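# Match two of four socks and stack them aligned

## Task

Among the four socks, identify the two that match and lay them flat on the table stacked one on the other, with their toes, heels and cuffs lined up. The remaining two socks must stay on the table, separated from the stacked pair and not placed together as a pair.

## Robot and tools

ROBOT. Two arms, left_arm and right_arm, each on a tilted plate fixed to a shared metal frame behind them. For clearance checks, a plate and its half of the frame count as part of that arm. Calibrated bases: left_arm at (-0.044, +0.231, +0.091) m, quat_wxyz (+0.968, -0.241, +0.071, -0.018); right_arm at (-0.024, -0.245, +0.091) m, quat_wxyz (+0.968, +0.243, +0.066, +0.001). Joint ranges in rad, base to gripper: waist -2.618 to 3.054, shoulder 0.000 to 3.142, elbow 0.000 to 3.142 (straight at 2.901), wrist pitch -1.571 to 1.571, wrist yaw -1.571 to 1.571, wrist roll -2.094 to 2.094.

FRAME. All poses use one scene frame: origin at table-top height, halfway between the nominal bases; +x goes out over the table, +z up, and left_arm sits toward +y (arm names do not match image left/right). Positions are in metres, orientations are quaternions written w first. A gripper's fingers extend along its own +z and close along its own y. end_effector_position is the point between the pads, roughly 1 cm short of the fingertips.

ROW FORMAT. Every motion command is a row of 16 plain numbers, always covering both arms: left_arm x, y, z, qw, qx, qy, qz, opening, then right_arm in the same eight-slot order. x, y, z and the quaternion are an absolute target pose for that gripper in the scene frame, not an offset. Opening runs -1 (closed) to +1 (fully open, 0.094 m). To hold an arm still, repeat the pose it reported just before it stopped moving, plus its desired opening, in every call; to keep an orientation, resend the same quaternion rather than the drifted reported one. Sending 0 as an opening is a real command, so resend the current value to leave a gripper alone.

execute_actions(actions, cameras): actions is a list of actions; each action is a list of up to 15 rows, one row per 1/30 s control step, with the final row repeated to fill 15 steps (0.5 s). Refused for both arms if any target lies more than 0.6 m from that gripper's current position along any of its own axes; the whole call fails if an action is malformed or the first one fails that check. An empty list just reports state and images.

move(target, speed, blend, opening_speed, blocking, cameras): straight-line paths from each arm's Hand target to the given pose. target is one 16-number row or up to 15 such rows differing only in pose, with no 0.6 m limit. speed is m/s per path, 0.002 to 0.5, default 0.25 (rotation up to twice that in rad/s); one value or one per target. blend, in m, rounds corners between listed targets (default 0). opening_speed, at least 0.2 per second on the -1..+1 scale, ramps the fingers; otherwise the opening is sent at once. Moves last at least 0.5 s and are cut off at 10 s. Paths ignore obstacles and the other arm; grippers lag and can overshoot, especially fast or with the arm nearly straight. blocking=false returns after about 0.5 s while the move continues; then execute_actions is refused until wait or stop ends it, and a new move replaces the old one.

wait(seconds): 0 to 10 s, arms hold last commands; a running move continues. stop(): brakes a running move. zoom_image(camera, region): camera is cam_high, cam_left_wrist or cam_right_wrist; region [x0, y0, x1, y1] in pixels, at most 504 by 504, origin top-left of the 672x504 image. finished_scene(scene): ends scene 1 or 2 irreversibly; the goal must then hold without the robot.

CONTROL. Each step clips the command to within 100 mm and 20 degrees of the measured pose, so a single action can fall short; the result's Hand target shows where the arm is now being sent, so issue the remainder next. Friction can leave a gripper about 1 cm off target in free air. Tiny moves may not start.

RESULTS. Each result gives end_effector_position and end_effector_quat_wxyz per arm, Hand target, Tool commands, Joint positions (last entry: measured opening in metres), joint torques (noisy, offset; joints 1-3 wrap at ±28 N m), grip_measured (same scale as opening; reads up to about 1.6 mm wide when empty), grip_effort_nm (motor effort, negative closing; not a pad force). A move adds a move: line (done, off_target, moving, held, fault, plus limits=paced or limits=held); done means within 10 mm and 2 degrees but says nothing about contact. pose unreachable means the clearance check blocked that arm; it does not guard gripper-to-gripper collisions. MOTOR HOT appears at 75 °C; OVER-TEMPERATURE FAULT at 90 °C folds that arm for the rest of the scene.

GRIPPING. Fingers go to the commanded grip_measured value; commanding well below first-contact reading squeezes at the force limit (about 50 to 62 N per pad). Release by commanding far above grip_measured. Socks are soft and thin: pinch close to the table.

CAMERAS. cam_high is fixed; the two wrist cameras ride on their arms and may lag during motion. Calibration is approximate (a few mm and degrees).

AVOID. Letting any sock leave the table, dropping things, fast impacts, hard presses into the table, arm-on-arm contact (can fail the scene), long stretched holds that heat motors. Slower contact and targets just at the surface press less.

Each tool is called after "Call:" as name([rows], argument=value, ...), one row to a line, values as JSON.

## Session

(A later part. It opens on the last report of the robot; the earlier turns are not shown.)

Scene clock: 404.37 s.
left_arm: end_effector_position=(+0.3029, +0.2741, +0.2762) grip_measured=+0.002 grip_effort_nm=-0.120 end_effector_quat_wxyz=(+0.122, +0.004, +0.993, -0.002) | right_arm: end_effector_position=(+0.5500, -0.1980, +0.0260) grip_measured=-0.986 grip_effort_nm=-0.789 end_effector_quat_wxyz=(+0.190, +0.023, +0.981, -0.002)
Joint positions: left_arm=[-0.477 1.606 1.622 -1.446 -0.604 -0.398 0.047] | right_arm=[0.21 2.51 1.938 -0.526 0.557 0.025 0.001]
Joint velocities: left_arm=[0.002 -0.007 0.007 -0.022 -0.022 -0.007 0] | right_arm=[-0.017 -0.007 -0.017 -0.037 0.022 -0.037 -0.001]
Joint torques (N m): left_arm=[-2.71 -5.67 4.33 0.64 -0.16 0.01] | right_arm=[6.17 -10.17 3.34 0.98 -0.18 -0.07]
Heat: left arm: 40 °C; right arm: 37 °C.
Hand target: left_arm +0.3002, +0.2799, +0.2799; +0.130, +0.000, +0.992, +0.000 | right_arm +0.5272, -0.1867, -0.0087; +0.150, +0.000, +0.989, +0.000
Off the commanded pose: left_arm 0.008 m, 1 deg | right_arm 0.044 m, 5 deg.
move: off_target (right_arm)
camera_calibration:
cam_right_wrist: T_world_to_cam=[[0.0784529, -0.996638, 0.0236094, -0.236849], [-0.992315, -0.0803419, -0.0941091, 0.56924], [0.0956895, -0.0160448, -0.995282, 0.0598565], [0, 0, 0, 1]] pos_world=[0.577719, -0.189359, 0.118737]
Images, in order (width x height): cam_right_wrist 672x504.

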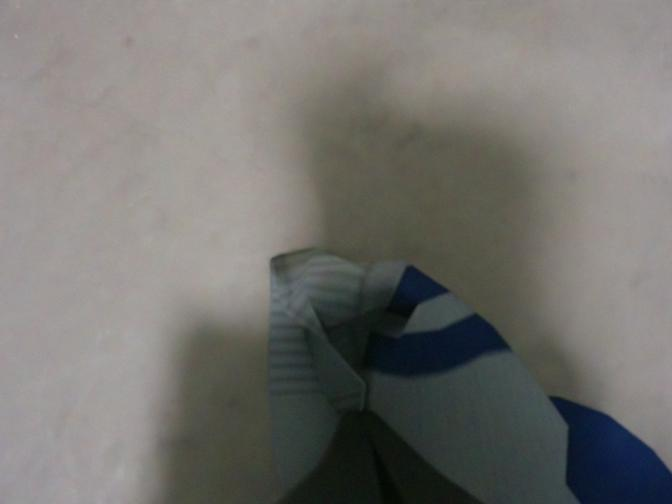

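Call:
move([
  [0.3, 0.28, 0.28, 0.13, 0, 0.9915, 0, 0, 0.56, -0.175, 0.06, 0.15, 0, 0.9887, 0, -1],
  [0.3, 0.28, 0.28, 0.13, 0, 0.9915, 0, 0, 0.60, -0.19, 0.06, 0.2, 0, 0.98, 0, -1],
  [0.3, 0.28, 0.28, 0.13, 0, 0.9915, 0, 0, 0.625, -0.215, 0.03, 0.25, 0, 0.968, 0, -1],
], speed=0.08)

Scene clock: 410.53 s.
left_arm: end_effector_position=(+0.3029, +0.2741, +0.2762) grip_measured=+0.002 grip_effort_nm=-0.125 end_effector_quat_wxyz=(+0.122, +0.004, +0.993, -0.002) | right_arm: end_effector_position=(+0.6293, -0.2276, +0.0471) grip_measured=-0.986 grip_effort_nm=-0.794 end_effector_quat_wxyz=(+0.260, +0.014, +0.966, -0.003)
Joint positions: left_arm=[-0.477 1.606 1.622 -1.446 -0.604 -0.398 0.047] | right_arm=[0.155 2.691 2.377 -0.59 0.515 -0.131 0.001]
Joint velocities: left_arm=[-0.012 -0.017 0.002 0.007 0.066 0.022 -0.001] | right_arm=[-0.012 0.002 -0.007 0.081 0.022 -0.037 0.001]
Joint torques (N m): left_arm=[-2.55 -6 4.23 0.64 -0.15 -0.03] | right_arm=[7.83 -13.6 4.72 1.46 -0.14 -0.07]
Heat: left arm: 40 °C; right arm: 38 °C.
Hand target: left_arm +0.3002, +0.2799, +0.2799; +0.130, +0.000, +0.992, +0.000 | right_arm +0.6233, -0.2156, +0.0309; +0.249, +0.001, +0.969, +0.001
Off the commanded pose: left_arm 0.008 m, 1 deg | right_arm 0.022 m, 2 deg.
move: off_target (right_arm)
camera_calibration:
cam_left_wrist: T_world_to_cam=[[0.106104, -0.993768, 0.0341519, 0.232341], [-0.994317, -0.105735, 0.0124229, 0.370061], [-0.00873437, -0.0352759, -0.999339, 0.374945], [0, 0, 0, 1]] pos_world=[0.346581, 0.283248, 0.362165]
cam_right_wrist: T_world_to_cam=[[0.0909552, -0.994883, 0.0439957, -0.281476], [-0.967365, -0.0987586, -0.233347, 0.634262], [0.236498, -0.0213358, -0.971398, -0.018173], [0, 0, 0, 1]] pos_world=[0.643462, -0.217784, 0.142734]

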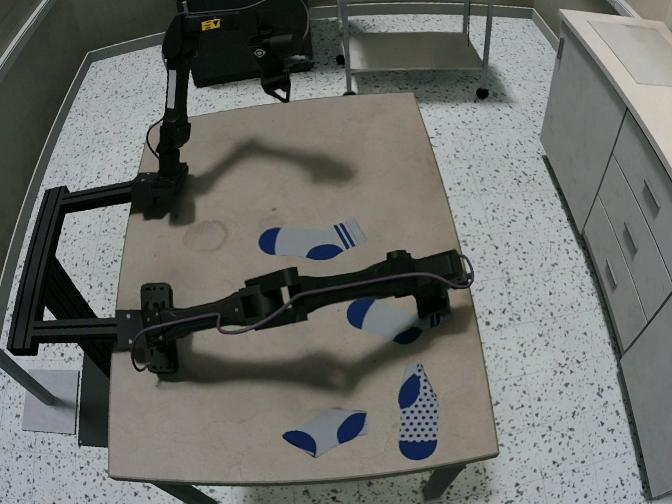

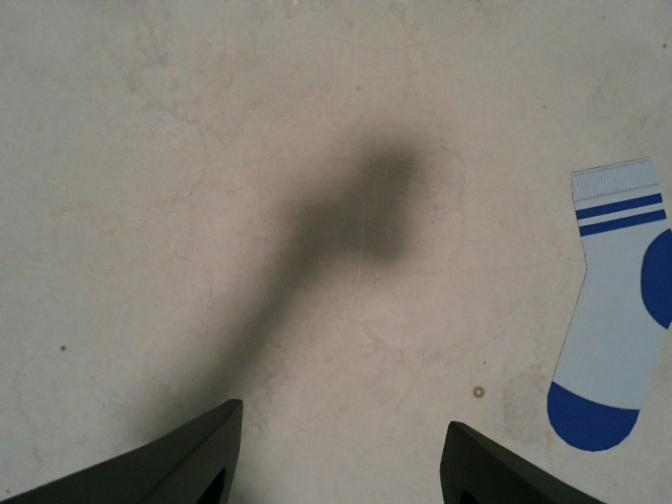

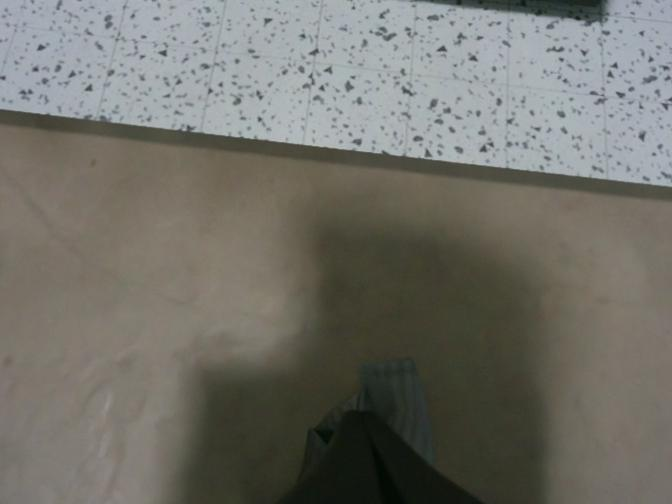

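Call:
move(target=[0.3, 0.28, 0.28, 0.13, 0, 0.9915, 0, 0, 0.625, -0.225, 0.005, 0.25, 0, 0.968, 0, -1], speed=0.08, cameras=[])

Call:
move(target=[0.3, 0.28, 0.28, 0.13, 0, 0.9915, 0, 0, 0.625, -0.225, 0.005, 0.25, 0, 0.968, 0, 0], opening_speed=1, cameras=[])

Call:
move([
  [0.3, 0.28, 0.28, 0.13, 0, 0.9915, 0, 0, 0.625, -0.225, 0.1, 0.25, 0, 0.968, 0, 0],
  [0.3, 0.28, 0.28, 0.13, 0, 0.9915, 0, 0, 0.44, -0.23, 0.25, 0.15, 0, 0.9887, 0, 0.2],
])

Scene clock: 415.67 s.
left_arm: end_effector_position=(+0.3029, +0.2741, +0.2762) grip_measured=+0.002 grip_effort_nm=-0.129 end_effector_quat_wxyz=(+0.122, +0.004, +0.993, -0.002) | right_arm: end_effector_position=(+0.6345, -0.2394, +0.0331) grip_measured=-0.986 grip_effort_nm=-0.789 end_effector_quat_wxyz=(+0.270, +0.016, +0.963, -0.004)
Joint positions: left_arm=[-0.477 1.606 1.622 -1.446 -0.604 -0.398 0.047] | right_arm=[0.123 2.691 2.337 -0.512 0.494 -0.168 0.001]
Joint velocities: left_arm=[-0.032 0.012 -0.002 -0.051 0.022 0.022 0] | right_arm=[-0.002 -0.002 -0.032 0.037 0.007 0.022 0.001]
Joint torques (N m): left_arm=[-2.59 -5.74 4.11 0.67 -0.18 -0.03] | right_arm=[7.38 -12.34 4.59 1.48 -0.15 -0.05]
Heat: left arm: 40 °C; right arm: 40 °C.
Hand target: left_arm +0.3002, +0.2799, +0.2799; +0.130, +0.000, +0.992, +0.000 | right_arm +0.6242, -0.2256, +0.0056; +0.250, +0.000, +0.968, +0.000
Off the commanded pose: left_arm 0.008 m, 1 deg | right_arm 0.033 m, 3 deg.
move: off_target (right_arm)
No camera images: "cameras" was empty.

Scene clock: 416.90 s.
left_arm: end_effector_position=(+0.3029, +0.2741, +0.2762) grip_measured=+0.002 grip_effort_nm=-0.129 end_effector_quat_wxyz=(+0.122, +0.004, +0.993, -0.002) | right_arm: end_effector_position=(+0.6328, -0.2375, +0.0300) grip_measured=-0.002 grip_effort_nm=0.090 end_effector_quat_wxyz=(+0.268, +0.014, +0.963, -0.003)
Joint positions: left_arm=[-0.477 1.606 1.622 -1.446 -0.604 -0.398 0.047] | right_arm=[0.123 2.691 2.325 -0.506 0.492 -0.169 0.047]
Joint velocities: left_arm=[-0.002 -0.017 0.007 -0.007 0.007 0.022 0] | right_arm=[-0.007 0.027 0.007 -0.007 0.007 -0.022 0.001]
Joint torques (N m): left_arm=[-2.63 -5.74 4.29 0.63 -0.17 -0.04] | right_arm=[7.42 -12.3 5.29 1.43 -0.13 -0.07]
Heat: left arm: 40 °C; right arm: 40 °C.
Hand target: left_arm +0.3002, +0.2799, +0.2799; +0.130, +0.000, +0.992, +0.000 | right_arm +0.6242, -0.2251, +0.0055; +0.250, +0.000, +0.968, +0.000
Off the commanded pose: left_arm 0.008 m, 1 deg | right_arm 0.029 m, 3 deg.
move: off_target (right_arm)
No camera images: "cameras" was empty.

every target must give the same right_gripper/opening; nothing of the call was run

Call:
move([
  [0.3, 0.28, 0.28, 0.13, 0, 0.9915, 0, 0, 0.625, -0.225, 0.1, 0.25, 0, 0.968, 0, 0],
  [0.3, 0.28, 0.28, 0.13, 0, 0.9915, 0, 0, 0.44, -0.23, 0.25, 0.15, 0, 0.9887, 0, 0],
])

Scene clock: 421.67 s.
left_arm: end_effector_position=(+0.3029, +0.2741, +0.2762) grip_measured=+0.002 grip_effort_nm=-0.120 end_effector_quat_wxyz=(+0.122, +0.004, +0.993, -0.002) | right_arm: end_effector_position=(+0.4482, -0.2295, +0.2477) grip_measured=-0.002 grip_effort_nm=0.085 end_effector_quat_wxyz=(+0.159, +0.005, +0.987, +0.006)
Joint positions: left_arm=[-0.477 1.606 1.622 -1.446 -0.604 -0.398 0.047] | right_arm=[0.443 2.073 2.03 -1.272 0.609 0.294 0.047]
Joint velocities: left_arm=[0.012 0.007 -0.002 -0.022 0.066 -0.007 0] | right_arm=[-0.007 -0.007 0.002 -0.051 0.051 0.007 -0.001]
Joint torques (N m): left_arm=[-2.69 -5.6 4.37 0.63 -0.14 -0.01] | right_arm=[6.41 -11.08 4.51 0.74 0.13 0.11]
Heat: left arm: 40 °C; right arm: 41 °C.
Hand target: left_arm +0.3002, +0.2799, +0.2799; +0.130, +0.000, +0.992, +0.000 | right_arm +0.4403, -0.2294, +0.2492; +0.153, -0.001, +0.988, +0.001
Off the commanded pose: left_arm 0.008 m, 1 deg | right_arm 0.009 m, 1 deg.
move: done
camera_calibration:
cam_left_wrist: T_world_to_cam=[[0.106104, -0.993768, 0.0341519, 0.232341], [-0.994317, -0.105735, 0.0124229, 0.370061], [-0.00873437, -0.0352759, -0.999339, 0.374945], [0, 0, 0, 1]] pos_world=[0.346581, 0.283248, 0.362165]
cam_right_wrist: T_world_to_cam=[[0.117927, -0.993004, 0.00602491, -0.277972], [-0.992485, -0.118061, -0.0321798, 0.462654], [0.032666, -0.00218476, -0.999464, 0.322188], [0, 0, 0, 1]] pos_world=[0.481433, -0.220702, 0.338578]

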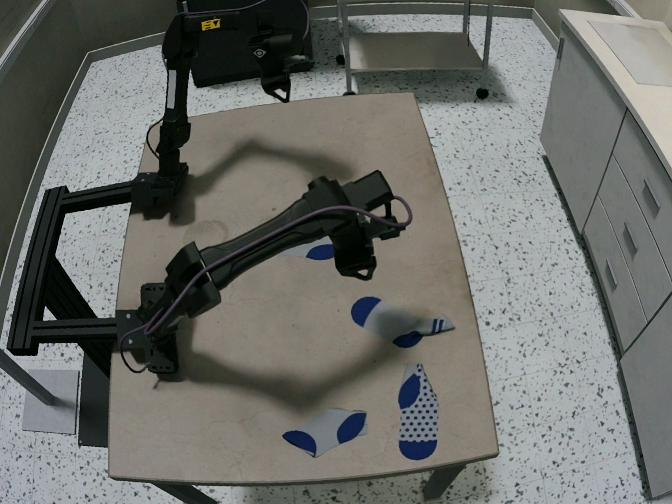

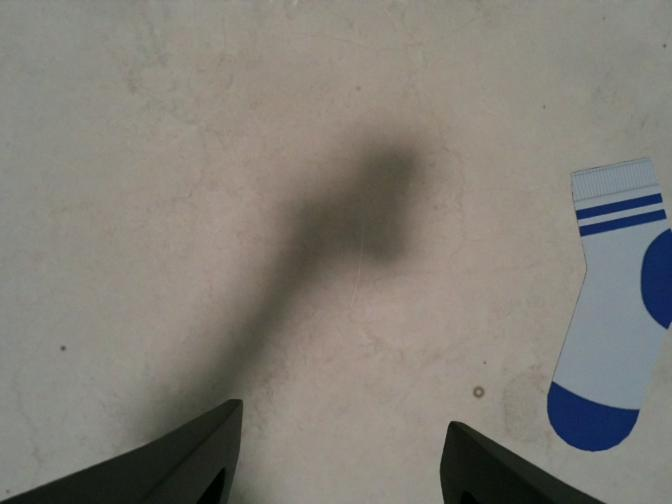

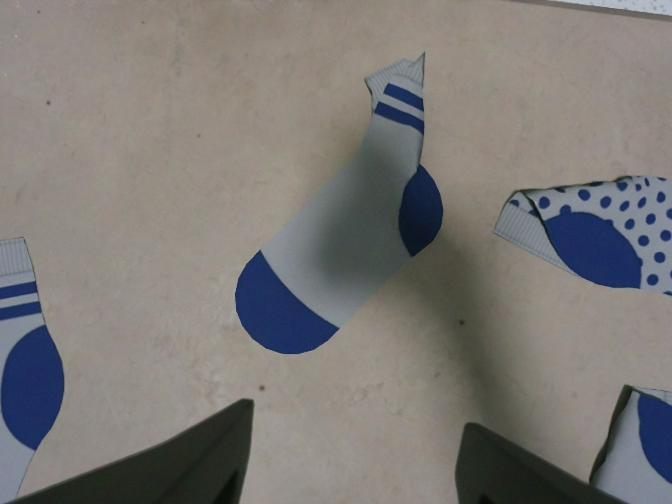

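Call:
move([
  [0.22, 0.07, 0.15, 0, 0.707, 0.707, 0, 0, 0.25, -0.35, 0.2, 0.15, 0, 0.9887, 0, 0],
  [0.205, 0.03, 0.07, 0, 0.707, 0.707, 0, 0, 0.25, -0.35, 0.2, 0.15, 0, 0.9887, 0, 0],
])

Scene clock: 451.77 s.
left_arm: end_effector_position=(+0.2006, +0.0454, +0.0681) grip_measured=+0.002 grip_effort_nm=-0.125 end_effector_quat_wxyz=(-0.015, +0.700, +0.714, +0.005) | right_arm: end_effector_position=(+0.2542, -0.3529, +0.2029) grip_measured=-0.002 grip_effort_nm=0.081 end_effector_quat_wxyz=(+0.150, +0.003, +0.989, -0.005)
Joint positions: left_arm=[-0.795 2.228 1.204 -0.854 -0.441 0.644 0.047] | right_arm=[0.239 1.159 1.038 -1.09 0.564 0.067 0.047]
Joint velocities: left_arm=[-0.012 0.007 0.002 -0.022 -0.007 -0.051 0] | right_arm=[-0.017 0.012 0.002 0.037 0.007 0.066 -0.001]
Joint torques (N m): left_arm=[-4.79 -6.5 4.97 0.36 0.04 0.07] | right_arm=[1.48 -4 4.44 1.02 -0.06 -0.07]
Heat: left arm: 40 °C; right arm: 40 °C.
Hand target: left_arm +0.1991, +0.0371, +0.0702; -0.004, +0.706, +0.708, +0.004 | right_arm +0.2505, -0.3515, +0.1998; +0.149, +0.000, +0.989, -0.002
Off the commanded pose: left_arm 0.016 m, 2 deg | right_arm 0.006 m, 1 deg.
move: off_target (left_arm)
camera_calibration:
cam_left_wrist: T_world_to_cam=[[-0.990171, -0.139381, 0.011584, 0.205627], [-0.13055, 0.950787, 0.280999, 0.00719421], [-0.0501798, 0.276725, -0.959638, 0.149474], [0, 0, 0, 1]] pos_world=[0.212046, -0.0195429, 0.139038]
cam_right_wrist: T_world_to_cam=[[0.119328, -0.992524, 0.0256251, -0.381516], [-0.992743, -0.119662, -0.0119068, 0.249494], [0.0148842, -0.0240183, -0.999601, 0.280338], [0, 0, 0, 1]] pos_world=[0.289036, -0.342076, 0.292973]

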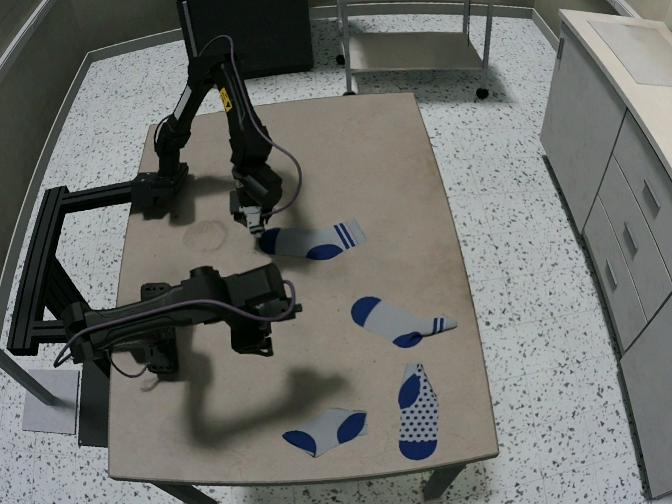

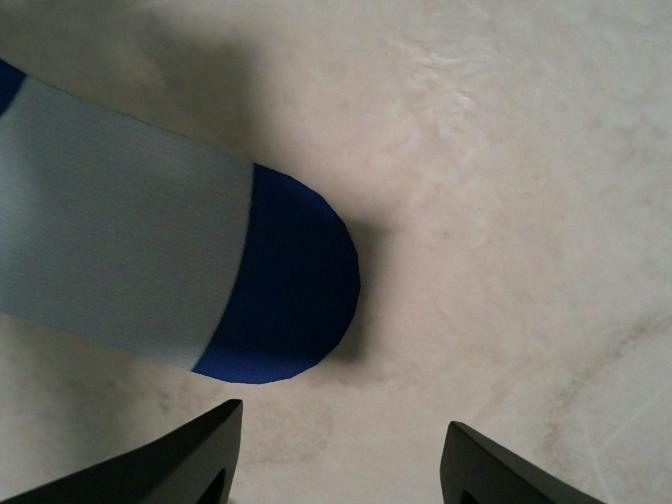

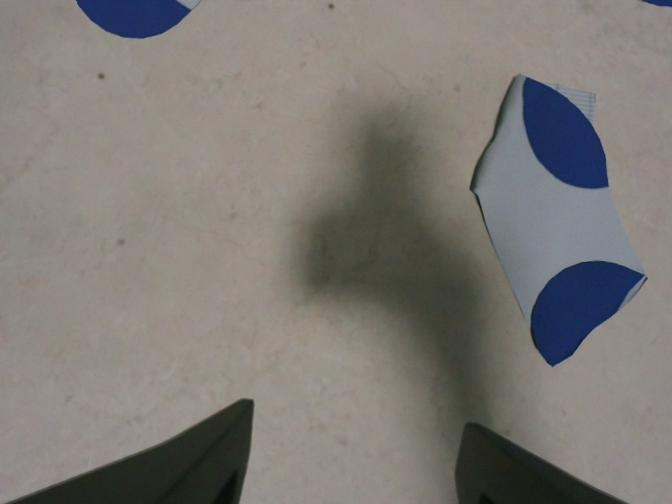

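Call:
execute_actions(actions=[])

Scene clock: 464.87 s.
left_arm: end_effector_position=(+0.2007, +0.0452, +0.0681) grip_measured=+0.002 grip_effort_nm=-0.120 end_effector_quat_wxyz=(-0.014, +0.700, +0.714, +0.005) | right_arm: end_effector_position=(+0.2542, -0.3528, +0.2029) grip_measured=-0.002 grip_effort_nm=0.090 end_effector_quat_wxyz=(+0.150, +0.003, +0.989, -0.004)
Joint positions: left_arm=[-0.795 2.228 1.204 -0.853 -0.441 0.645 0.047] | right_arm=[0.239 1.159 1.038 -1.09 0.563 0.067 0.047]
Joint velocities: left_arm=[-0.002 0.012 0.002 0.051 -0.022 -0.022 0] | right_arm=[0.002 0.007 -0.032 0.022 -0.051 0.022 0.001]
Joint torques (N m): left_arm=[-4.75 -6.64 4.85 0.41 0.05 0.07] | right_arm=[1.48 -4 4.44 1.02 -0.06 -0.08]
Heat: left arm: 40 °C; right arm: 36 °C.
Hand target: left_arm +0.1991, +0.0370, +0.0702; -0.004, +0.706, +0.708, +0.004 | right_arm +0.2505, -0.3515, +0.1998; +0.149, +0.000, +0.989, -0.002
Tool commands: left_gripper/opening=+0.0 right_gripper/opening=+0.0
Off the commanded pose: left_arm 0.016 m, 2 deg | right_arm 0.006 m, 1 deg.
camera_calibration:
cam_left_wrist: T_world_to_cam=[[-0.990164, -0.13947, 0.0110626, 0.205798], [-0.130824, 0.951002, 0.280142, 0.00751991], [-0.049592, 0.275939, -0.959895, 0.149467], [0, 0, 0, 1]] pos_world=[0.21217, -0.0196927, 0.13909]
cam_right_wrist: T_world_to_cam=[[0.119441, -0.99252, 0.0252614, -0.381402], [-0.99273, -0.119769, -0.0119269, 0.249461], [0.0148632, -0.0236532, -0.99961, 0.280473], [0, 0, 0, 1]] pos_world=[0.289034, -0.342037, 0.292974]

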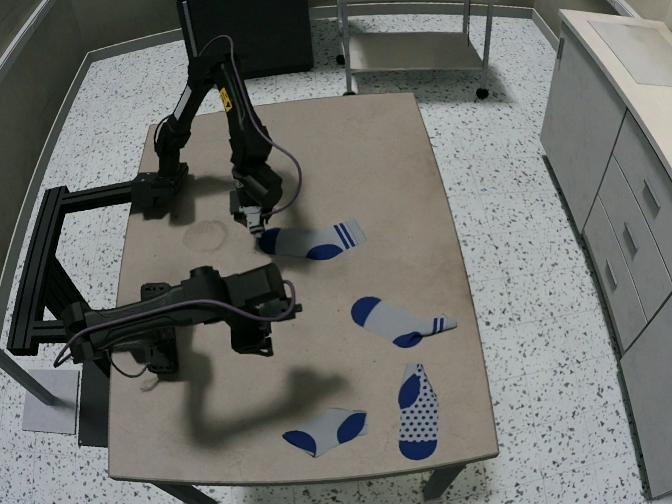

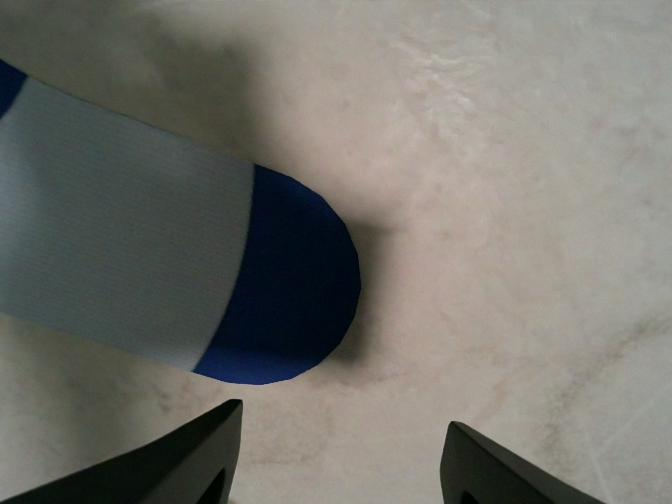

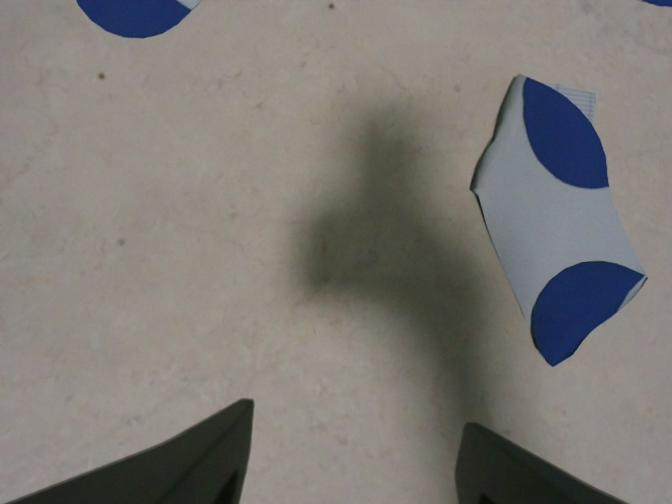

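Call:
move([
  [0.205,0.030,0.05,0,0.7071,0.7071,0,0,0.25,-0.35,0.2,0.15,0,0.9887,0,0],
  [0.205,0.030,-0.01,0,0.7071,0.7071,0,0,0.25,-0.35,0.2,0.15,0,0.9887,0,0],
], speed=0.1, cameras=["cam_left_wrist"])

Call:
move(target=[0.205,0.030,-0.01,0,0.7071,0.7071,0,-1,0.25,-0.35,0.2,0.15,0,0.9887,0,0], opening_speed=1, cameras=["cam_left_wrist"])

Scene clock: 474.20 s.
left_arm: end_effector_position=(+0.2070, +0.0319, +0.0073) grip_measured=+0.002 grip_effort_nm=-0.105 end_effector_quat_wxyz=(+0.003, +0.710, +0.704, +0.004) | right_arm: end_effector_position=(+0.2542, -0.3525, +0.2029) grip_measured=-0.002 grip_effort_nm=0.090 end_effector_quat_wxyz=(+0.150, +0.003, +0.989, -0.004)
Joint positions: left_arm=[-0.729 2.365 1.143 -0.586 -0.46 0.76 0.047] | right_arm=[0.239 1.159 1.038 -1.09 0.562 0.067 0.047]
Joint velocities: left_arm=[0.002 -0.022 0.002 -0.081 0.022 -0.007 0] | right_arm=[-0.007 -0.022 -0.017 -0.007 0.022 0.022 0]
Joint torques (N m): left_arm=[-2.33 -4.63 2.59 0.88 0.04 0.07] | right_arm=[1.84 -4.21 4.23 1.03 -0.06 -0.02]
Heat: left arm: 40 °C; right arm: 35 °C.
Hand target: left_arm +0.2034, +0.0311, -0.0086; +0.000, +0.707, +0.707, -0.001 | right_arm +0.2501, -0.3501, +0.2000; +0.150, +0.000, +0.989, +0.000
Off the commanded pose: left_arm 0.018 m, 1 deg | right_arm 0.006 m, 1 deg.
move: off_target (left_arm)
camera_calibration:
cam_left_wrist: T_world_to_cam=[[-0.993722, -0.111549, -0.00861069, 0.210854], [-0.11009, 0.961196, 0.252948, 0.0336781], [-0.0199396, 0.252307, -0.967442, 0.0897879], [0, 0, 0, 1]] pos_world=[0.215028, -0.0315048, 0.0801614]
Images, in order (width x height): cam_left_wrist 672x504.

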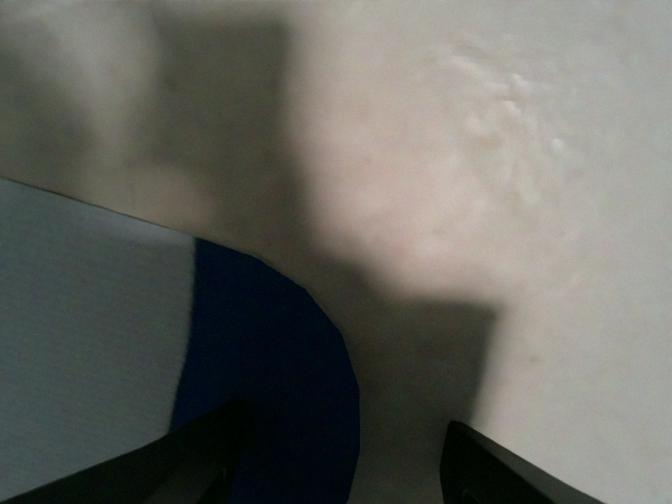

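Scene clock: 475.40 s.
left_arm: end_effector_position=(+0.2231, +0.0290, +0.0073) grip_measured=-0.986 grip_effort_nm=-0.740 end_effector_quat_wxyz=(+0.029, +0.699, +0.714, +0.026) | right_arm: end_effector_position=(+0.2542, -0.3524, +0.2029) grip_measured=-0.002 grip_effort_nm=0.085 end_effector_quat_wxyz=(+0.150, +0.003, +0.989, -0.003)
Joint positions: left_arm=[-0.724 2.365 1.144 -0.527 -0.506 0.763 0.001] | right_arm=[0.239 1.159 1.038 -1.09 0.562 0.067 0.047]
Joint velocities: left_arm=[-0.007 -0.022 -0.007 -0.022 -0.051 0.022 0.001] | right_arm=[-0.002 -0.017 -0.007 0.022 -0.022 -0.037 -0.001]
Joint torques (N m): left_arm=[-2.5 -4.63 3.07 0.27 0.45 0.06] | right_arm=[1.84 -4.21 4.23 1.03 -0.06 -0.02]
Heat: left arm: 39 °C; right arm: 35 °C.
Hand target: left_arm +0.2045, +0.0309, -0.0085; +0.000, +0.707, +0.708, +0.000 | right_arm +0.2501, -0.3500, +0.2000; +0.150, +0.000, +0.989, +0.000
Off the commanded pose: left_arm 0.025 m, 5 deg | right_arm 0.006 m, 1 deg.
move: off_target (left_arm)
camera_calibration:
cam_left_wrist: T_world_to_cam=[[-0.987295, -0.140245, -0.0747025, 0.226381], [-0.154228, 0.958926, 0.238064, 0.048257], [0.038247, 0.24656, -0.968372, 0.0780287], [0, 0, 0, 1]] pos_world=[0.227963, -0.0337649, 0.0809838]
Images, in order (width x height): cam_left_wrist 672x504.

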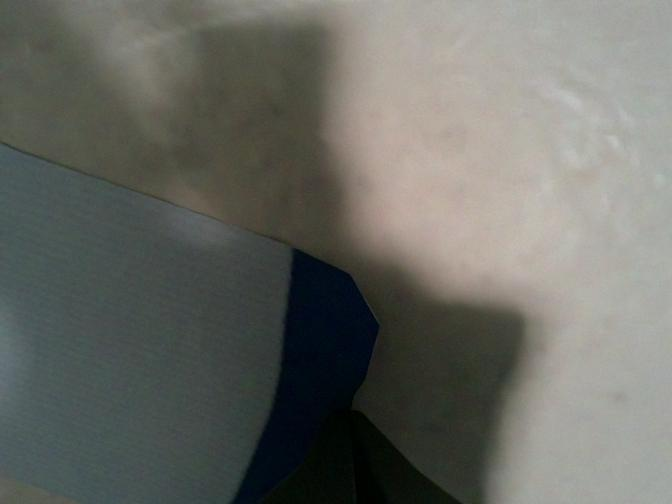

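Call:
move([
  [0.205,0.030,0.015,0,0.7071,0.7071,0,-1,0.25,-0.35,0.2,0.15,0,0.9887,0,0],
  [0.205,0.10,0.015,0,0.7071,0.7071,0,-1,0.25,-0.35,0.2,0.15,0,0.9887,0,0],
  [0.235,0.17,0.015,0,0.7071,0.7071,0,-1,0.25,-0.35,0.2,0.15,0,0.9887,0,0],
  [0.26,0.22,0.015,0,0.7071,0.7071,0,-1,0.25,-0.35,0.2,0.15,0,0.9887,0,0],
], speed=0.12, blend=0.02)

Scene clock: 481.00 s.
left_arm: end_effector_position=(+0.2523, +0.2125, +0.0096) grip_measured=-0.987 grip_effort_nm=-0.691 end_effector_quat_wxyz=(-0.007, +0.712, +0.702, -0.011) | right_arm: end_effector_position=(+0.2542, -0.3524, +0.2029) grip_measured=-0.002 grip_effort_nm=0.095 end_effector_quat_wxyz=(+0.150, +0.003, +0.989, -0.003)
Joint positions: left_arm=[-0.212 1.928 0.915 -0.555 -0.496 1.33 0.001] | right_arm=[0.239 1.159 1.038 -1.09 0.562 0.067 0.047]
Joint velocities: left_arm=[-0.017 -0.002 -0.007 0.007 0.022 -0.022 0.001] | right_arm=[-0.002 0.012 -0.032 0.051 0.007 0.037 0.001]
Joint torques (N m): left_arm=[-2.93 -7.56 4.85 0.19 0.03 0.1] | right_arm=[1.85 -4.21 4.22 1.03 -0.05 -0.02]
Heat: left arm: 40 °C; right arm: 35 °C.
Hand target: left_arm +0.2611, +0.2151, +0.0161; +0.005, +0.707, +0.707, -0.005 | right_arm +0.2501, -0.3500, +0.2000; +0.150, +0.000, +0.989, +0.000
Off the commanded pose: left_arm 0.012 m, 2 deg | right_arm 0.006 m, 1 deg.
move: off_target (left_arm); blend cut to 0.012 m at target 1
camera_calibration:
cam_left_wrist: T_world_to_cam=[[-0.99394, -0.106161, 0.0285038, 0.274531], [-0.0957593, 0.963588, 0.249658, -0.139639], [-0.0539699, 0.245416, -0.967914, 0.0574151], [0, 0, 0, 1]] pos_world=[0.262595, 0.149608, 0.0826096]
cam_right_wrist: T_world_to_cam=[[0.120003, -0.992497, 0.0234425, -0.380828], [-0.992664, -0.120307, -0.0120279, 0.249296], [0.0147579, -0.0218271, -0.999653, 0.281152], [0, 0, 0, 1]] pos_world=[0.289019, -0.341842, 0.29298]

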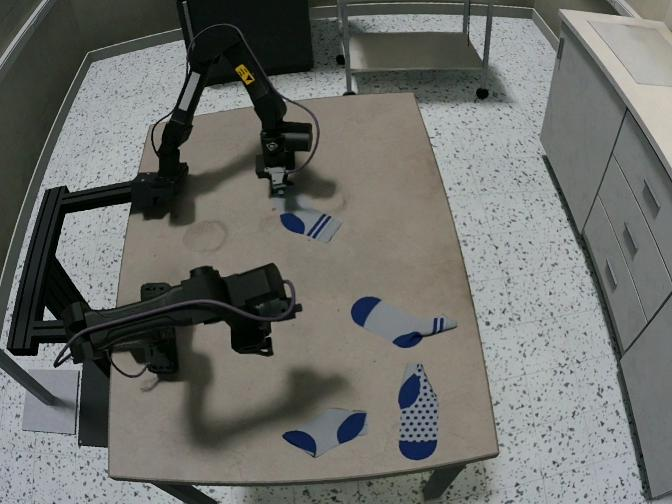

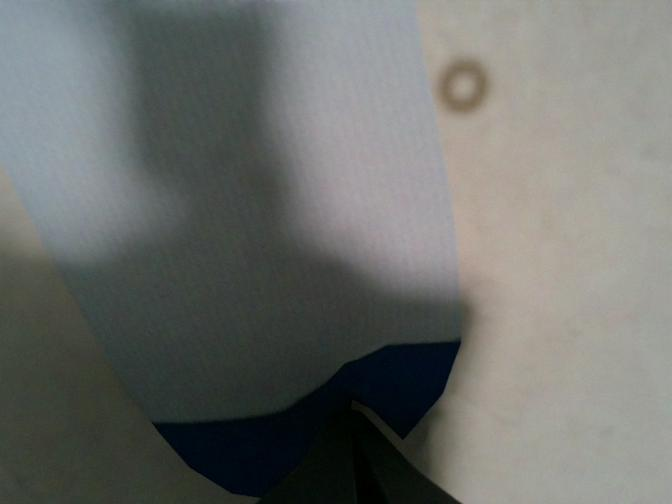

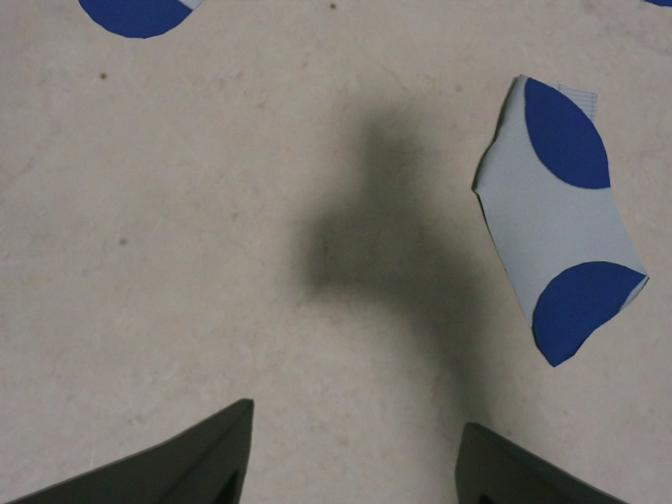

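Call:
move(target=[0.252,0.2125,0.012,0,0.7071,0.7071,0,-0.2,0.25,-0.35,0.2,0.15,0,0.9887,0,0], opening_speed=1, cameras=[])

Call:
move([
  [0.252,0.2125,0.10,0,0.7071,0.7071,0,-0.2,0.25,-0.35,0.2,0.15,0,0.9887,0,-0.2],
  [0.26,0.34,0.26,0,0.7071,0.7071,0,-0.2,0.37,-0.26,0.2,0.10,-0.4,0.9,-0.05,-0.2],
], speed=0.2)

Scene clock: 486.00 s.
left_arm: end_effector_position=(+0.2474, +0.2136, +0.0091) grip_measured=-0.203 grip_effort_nm=0.115 end_effector_quat_wxyz=(-0.011, +0.711, +0.703, -0.011) | right_arm: end_effector_position=(+0.2542, -0.3524, +0.2029) grip_measured=-0.002 grip_effort_nm=0.090 end_effector_quat_wxyz=(+0.150, +0.003, +0.989, -0.003)
Joint positions: left_arm=[-0.213 1.921 0.899 -0.554 -0.5 1.324 0.037] | right_arm=[0.239 1.159 1.038 -1.09 0.562 0.067 0.047]
Joint velocities: left_arm=[0.007 0.002 -0.007 -0.066 -0.007 0.022 -0.001] | right_arm=[-0.012 0.022 -0.002 -0.022 -0.007 -0.007 -0.001]
Joint torques (N m): left_arm=[-3.77 -6.76 2.88 0.47 -0.06 -0.08] | right_arm=[1.85 -4.21 4.23 1.03 -0.06 -0.02]
Heat: left arm: 40 °C; right arm: 35 °C.
Hand target: left_arm +0.2519, +0.2124, +0.0119; +0.000, +0.707, +0.707, +0.000 | right_arm +0.2501, -0.3500, +0.2000; +0.150, +0.000, +0.989, +0.000
Off the commanded pose: left_arm 0.006 m, 2 deg | right_arm 0.006 m, 1 deg.
move: done
No camera images: "cameras" was empty.

Scene clock: 489.33 s.
left_arm: end_effector_position=(+0.2678, +0.3326, +0.2513) grip_measured=-0.202 grip_effort_nm=0.100 end_effector_quat_wxyz=(+0.029, +0.709, +0.704, +0.018) | right_arm: end_effector_position=(+0.3681, -0.2631, +0.1945) grip_measured=-0.198 grip_effort_nm=-0.129 end_effector_quat_wxyz=(+0.102, -0.392, +0.913, -0.048)
Joint positions: left_arm=[-0.267 1.53 1.59 -1.554 -0.512 1.312 0.037] | right_arm=[0.379 1.774 1.481 -1.095 0.586 -0.542 0.038]
Joint velocities: left_arm=[-0.017 0.002 -0.002 0.007 -0.007 0.051 0.001] | right_arm=[0.022 0.007 0.007 -0.051 0.037 0.007 0.001]
Joint torques (N m): left_arm=[-2.1 -5.15 6.95 0.16 -0.02 0.06] | right_arm=[5.71 -6.41 7.94 0.55 0.09 -0.1]
Heat: left arm: 40 °C; right arm: 35 °C.
Hand target: left_arm +0.2666, +0.3381, +0.2584; +0.035, +0.707, +0.706, +0.022 | right_arm +0.3706, -0.2584, +0.1998; +0.103, -0.404, +0.908, -0.050
Off the commanded pose: left_arm 0.014 m, 4 deg | right_arm 0.007 m, 1 deg.
joint sent to its limit (left arm) — joint 4 (wrist pitch), lower limit. The joint targets are off in position and orientation.
move: off_target (left_arm)
camera_calibration:
cam_left_wrist: T_world_to_cam=[[-0.991647, -0.113205, -0.0618096, 0.320229], [-0.124506, 0.965294, 0.229576, -0.302097], [0.0336754, 0.235354, -0.971326, 0.243458], [0, 0, 0, 1]] pos_world=[0.271743, 0.270565, 0.325625]
cam_right_wrist: T_world_to_cam=[[0.790307, -0.590215, 0.1645, -0.473982], [-0.611625, -0.775918, 0.154484, 0.0279707], [0.0364596, -0.222702, -0.974204, 0.207246], [0, 0, 0, 1]] pos_world=[0.384143, -0.211894, 0.275548]

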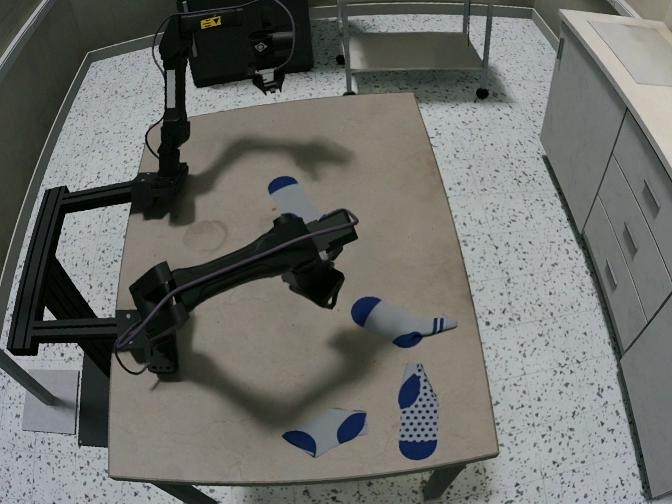

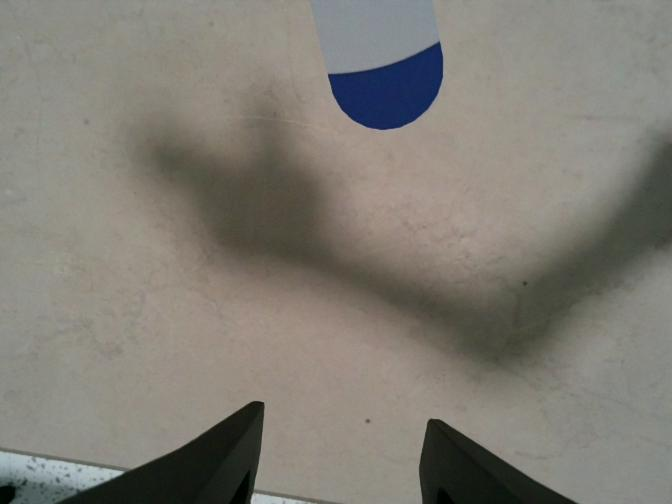

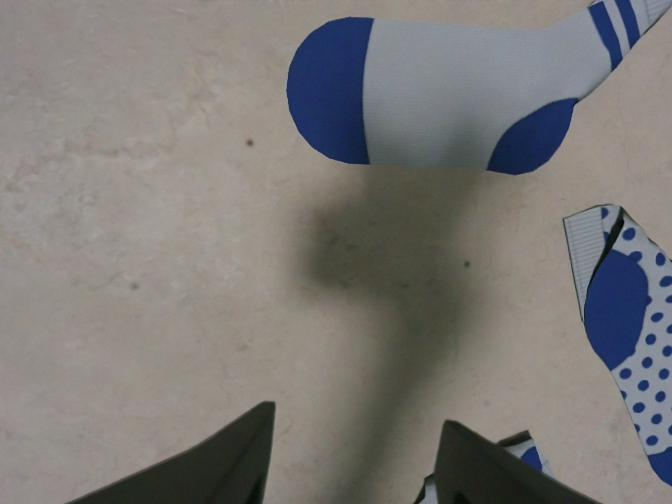

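Call:
move(target=[0.26,0.34,0.25,0,0.7071,0.7071,0,-0.2,0.43,-0.192,0.08,0,-0.6,0.8,0,0], speed=0.2, cameras=["cam_right_wrist"])

Scene clock: 499.07 s.
left_arm: end_effector_position=(+0.2662, +0.3368, +0.2476) grip_measured=-0.202 grip_effort_nm=0.095 end_effector_quat_wxyz=(+0.022, +0.705, +0.708, +0.015) | right_arm: end_effector_position=(+0.4310, -0.1941, +0.0822) grip_measured=-0.002 grip_effort_nm=0.095 end_effector_quat_wxyz=(+0.005, -0.595, +0.804, -0.010)
Joint positions: left_arm=[-0.248 1.53 1.584 -1.555 -0.512 1.314 0.037] | right_arm=[0.313 2.346 1.882 -1.114 0.523 -0.961 0.047]
Joint velocities: left_arm=[0.007 0.007 0.002 0.051 -0.022 0.007 0] | right_arm=[-0.007 0.002 0.012 -0.007 -0.022 -0.037 -0.001]
Joint torques (N m): left_arm=[-2.11 -5.37 4.4 0.17 -0.02 0.01] | right_arm=[6.15 -10.41 7.3 0.15 -0.11 -0.09]
Heat: left arm: 39 °C; right arm: 35 °C.
Hand target: left_arm +0.2602, +0.3400, +0.2494; +0.021, +0.707, +0.707, +0.012 | right_arm +0.4307, -0.1912, +0.0791; +0.000, -0.601, +0.799, -0.002
Off the commanded pose: left_arm 0.007 m, 3 deg | right_arm 0.003 m, 1 deg.
joint sent to its limit (left arm) — joint 4 (wrist pitch), lower limit. The joint targets are off in orientation, not in position.
move: off_target (left_arm)
camera_calibration:
cam_right_wrist: T_world_to_cam=[[0.985681, -0.168618, 0.000989008, -0.453389], [-0.161768, -0.943953, 0.287723, -0.100152], [-0.0475817, -0.283763, -0.957713, 0.133895], [0, 0, 0, 1]] pos_world=[0.437066, -0.132994, 0.157497]
Images, in order (width x height): cam_right_wrist 672x504.

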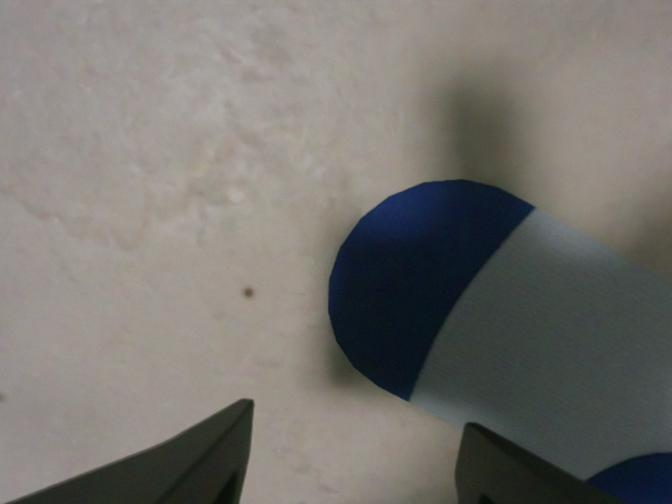

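Call:
move([
  [0.26,0.34,0.25,0,0.7071,0.7071,0,-0.2,0.442,-0.182,0.05,0,-0.469,0.883,0,-0.1],
  [0.26,0.34,0.25,0,0.7071,0.7071,0,-0.2,0.442,-0.182,-0.01,0,-0.469,0.883,0,-0.1],
], speed=0.1, cameras=["cam_right_wrist"])

Call:
move(target=[0.26,0.34,0.25,0,0.7071,0.7071,0,-0.2,0.442,-0.182,-0.01,0,-0.469,0.883,0,-1], opening_speed=1, cameras=["cam_right_wrist"])

Scene clock: 507.20 s.
left_arm: end_effector_position=(+0.2662, +0.3368, +0.2476) grip_measured=-0.202 grip_effort_nm=0.090 end_effector_quat_wxyz=(+0.022, +0.705, +0.708, +0.015) | right_arm: end_effector_position=(+0.4523, -0.1901, +0.0195) grip_measured=-0.098 grip_effort_nm=-0.110 end_effector_quat_wxyz=(+0.015, -0.463, +0.886, -0.011)
Joint positions: left_arm=[-0.248 1.53 1.584 -1.555 -0.512 1.314 0.037] | right_arm=[0.243 2.474 1.89 -0.935 0.523 -0.739 0.042]
Joint velocities: left_arm=[-0.017 -0.022 0.002 -0.051 0.007 0.007 0] | right_arm=[0.017 0.002 0.007 -0.066 0.037 -0.051 0]
Joint torques (N m): left_arm=[-2.11 -5.41 4.49 0.17 -0.02 0.05] | right_arm=[5.42 -9.26 2.99 0.98 -0.12 -0.06]
Heat: left arm: 39 °C; right arm: 36 °C.
Hand target: left_arm +0.2602, +0.3400, +0.2494; +0.021, +0.707, +0.707, +0.012 | right_arm +0.4410, -0.1828, -0.0090; -0.001, -0.469, +0.883, +0.000
Off the commanded pose: left_arm 0.007 m, 3 deg | right_arm 0.032 m, 2 deg.
joint sent to its limit (left arm) — joint 4 (wrist pitch), lower limit. The joint targets are off in orientation, not in position.
move: off_target (left_arm, right_arm)
camera_calibration:
cam_right_wrist: T_world_to_cam=[[0.885917, -0.463622, 0.0143574, -0.4849], [-0.449793, -0.851107, 0.270746, 0.0733748], [-0.113304, -0.246316, -0.962544, 0.112979], [0, 0, 0, 1]] pos_world=[0.475386, -0.134532, 0.0958428]
Images, in order (width x height): cam_right_wrist 672x504.

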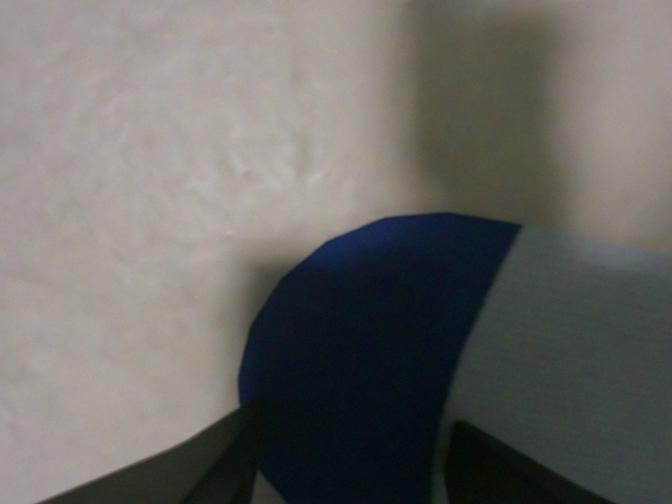

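Scene clock: 508.30 s.
left_arm: end_effector_position=(+0.2662, +0.3368, +0.2476) grip_measured=-0.202 grip_effort_nm=0.095 end_effector_quat_wxyz=(+0.022, +0.705, +0.708, +0.015) | right_arm: end_effector_position=(+0.4604, -0.1899, +0.0196) grip_measured=-0.976 grip_effort_nm=-0.989 end_effector_quat_wxyz=(+0.029, -0.456, +0.889, -0.020)
Joint positions: left_arm=[-0.248 1.53 1.584 -1.555 -0.512 1.314 0.037] | right_arm=[0.243 2.474 1.888 -0.897 0.533 -0.744 0.001]
Joint velocities: left_arm=[-0.012 -0.002 0.007 0.066 0.007 -0.007 0] | right_arm=[-0.012 -0.002 0.007 -0.022 0.022 0.051 -0.002]
Joint torques (N m): left_arm=[-1.98 -5.38 4.45 0.19 0.04 0.03] | right_arm=[5.41 -9.37 3.04 0.62 -0.25 -0.05]
Heat: left arm: 39 °C; right arm: 36 °C.
Hand target: left_arm +0.2602, +0.3400, +0.2494; +0.021, +0.707, +0.707, +0.012 | right_arm +0.4412, -0.1826, -0.0087; +0.000, -0.469, +0.883, +0.000
Off the commanded pose: left_arm 0.007 m, 3 deg | right_arm 0.036 m, 4 deg.
joint sent to its limit (left arm) — joint 4 (wrist pitch), lower limit. The joint targets are off in orientation, not in position.
move: off_target (left_arm, right_arm)
camera_calibration:
cam_right_wrist: T_world_to_cam=[[0.878582, -0.475525, 0.0443928, -0.491459], [-0.469962, -0.844254, 0.257625, 0.0879989], [-0.0850284, -0.247208, -0.965225, 0.100843], [0, 0, 0, 1]] pos_world=[0.481718, -0.134478, 0.0964825]
Images, in order (width x height): cam_right_wrist 672x504.

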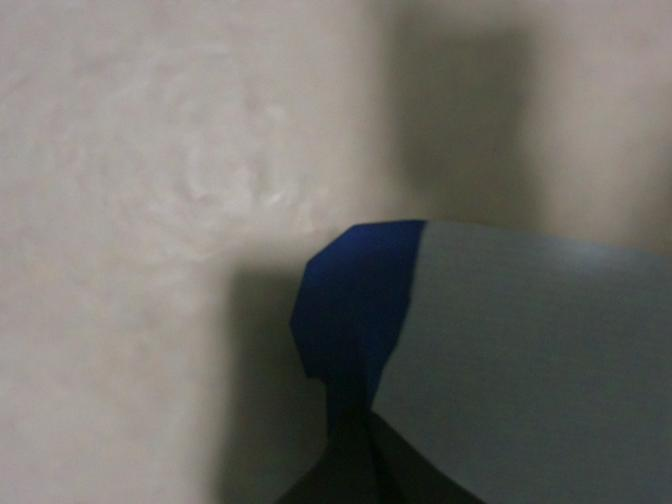

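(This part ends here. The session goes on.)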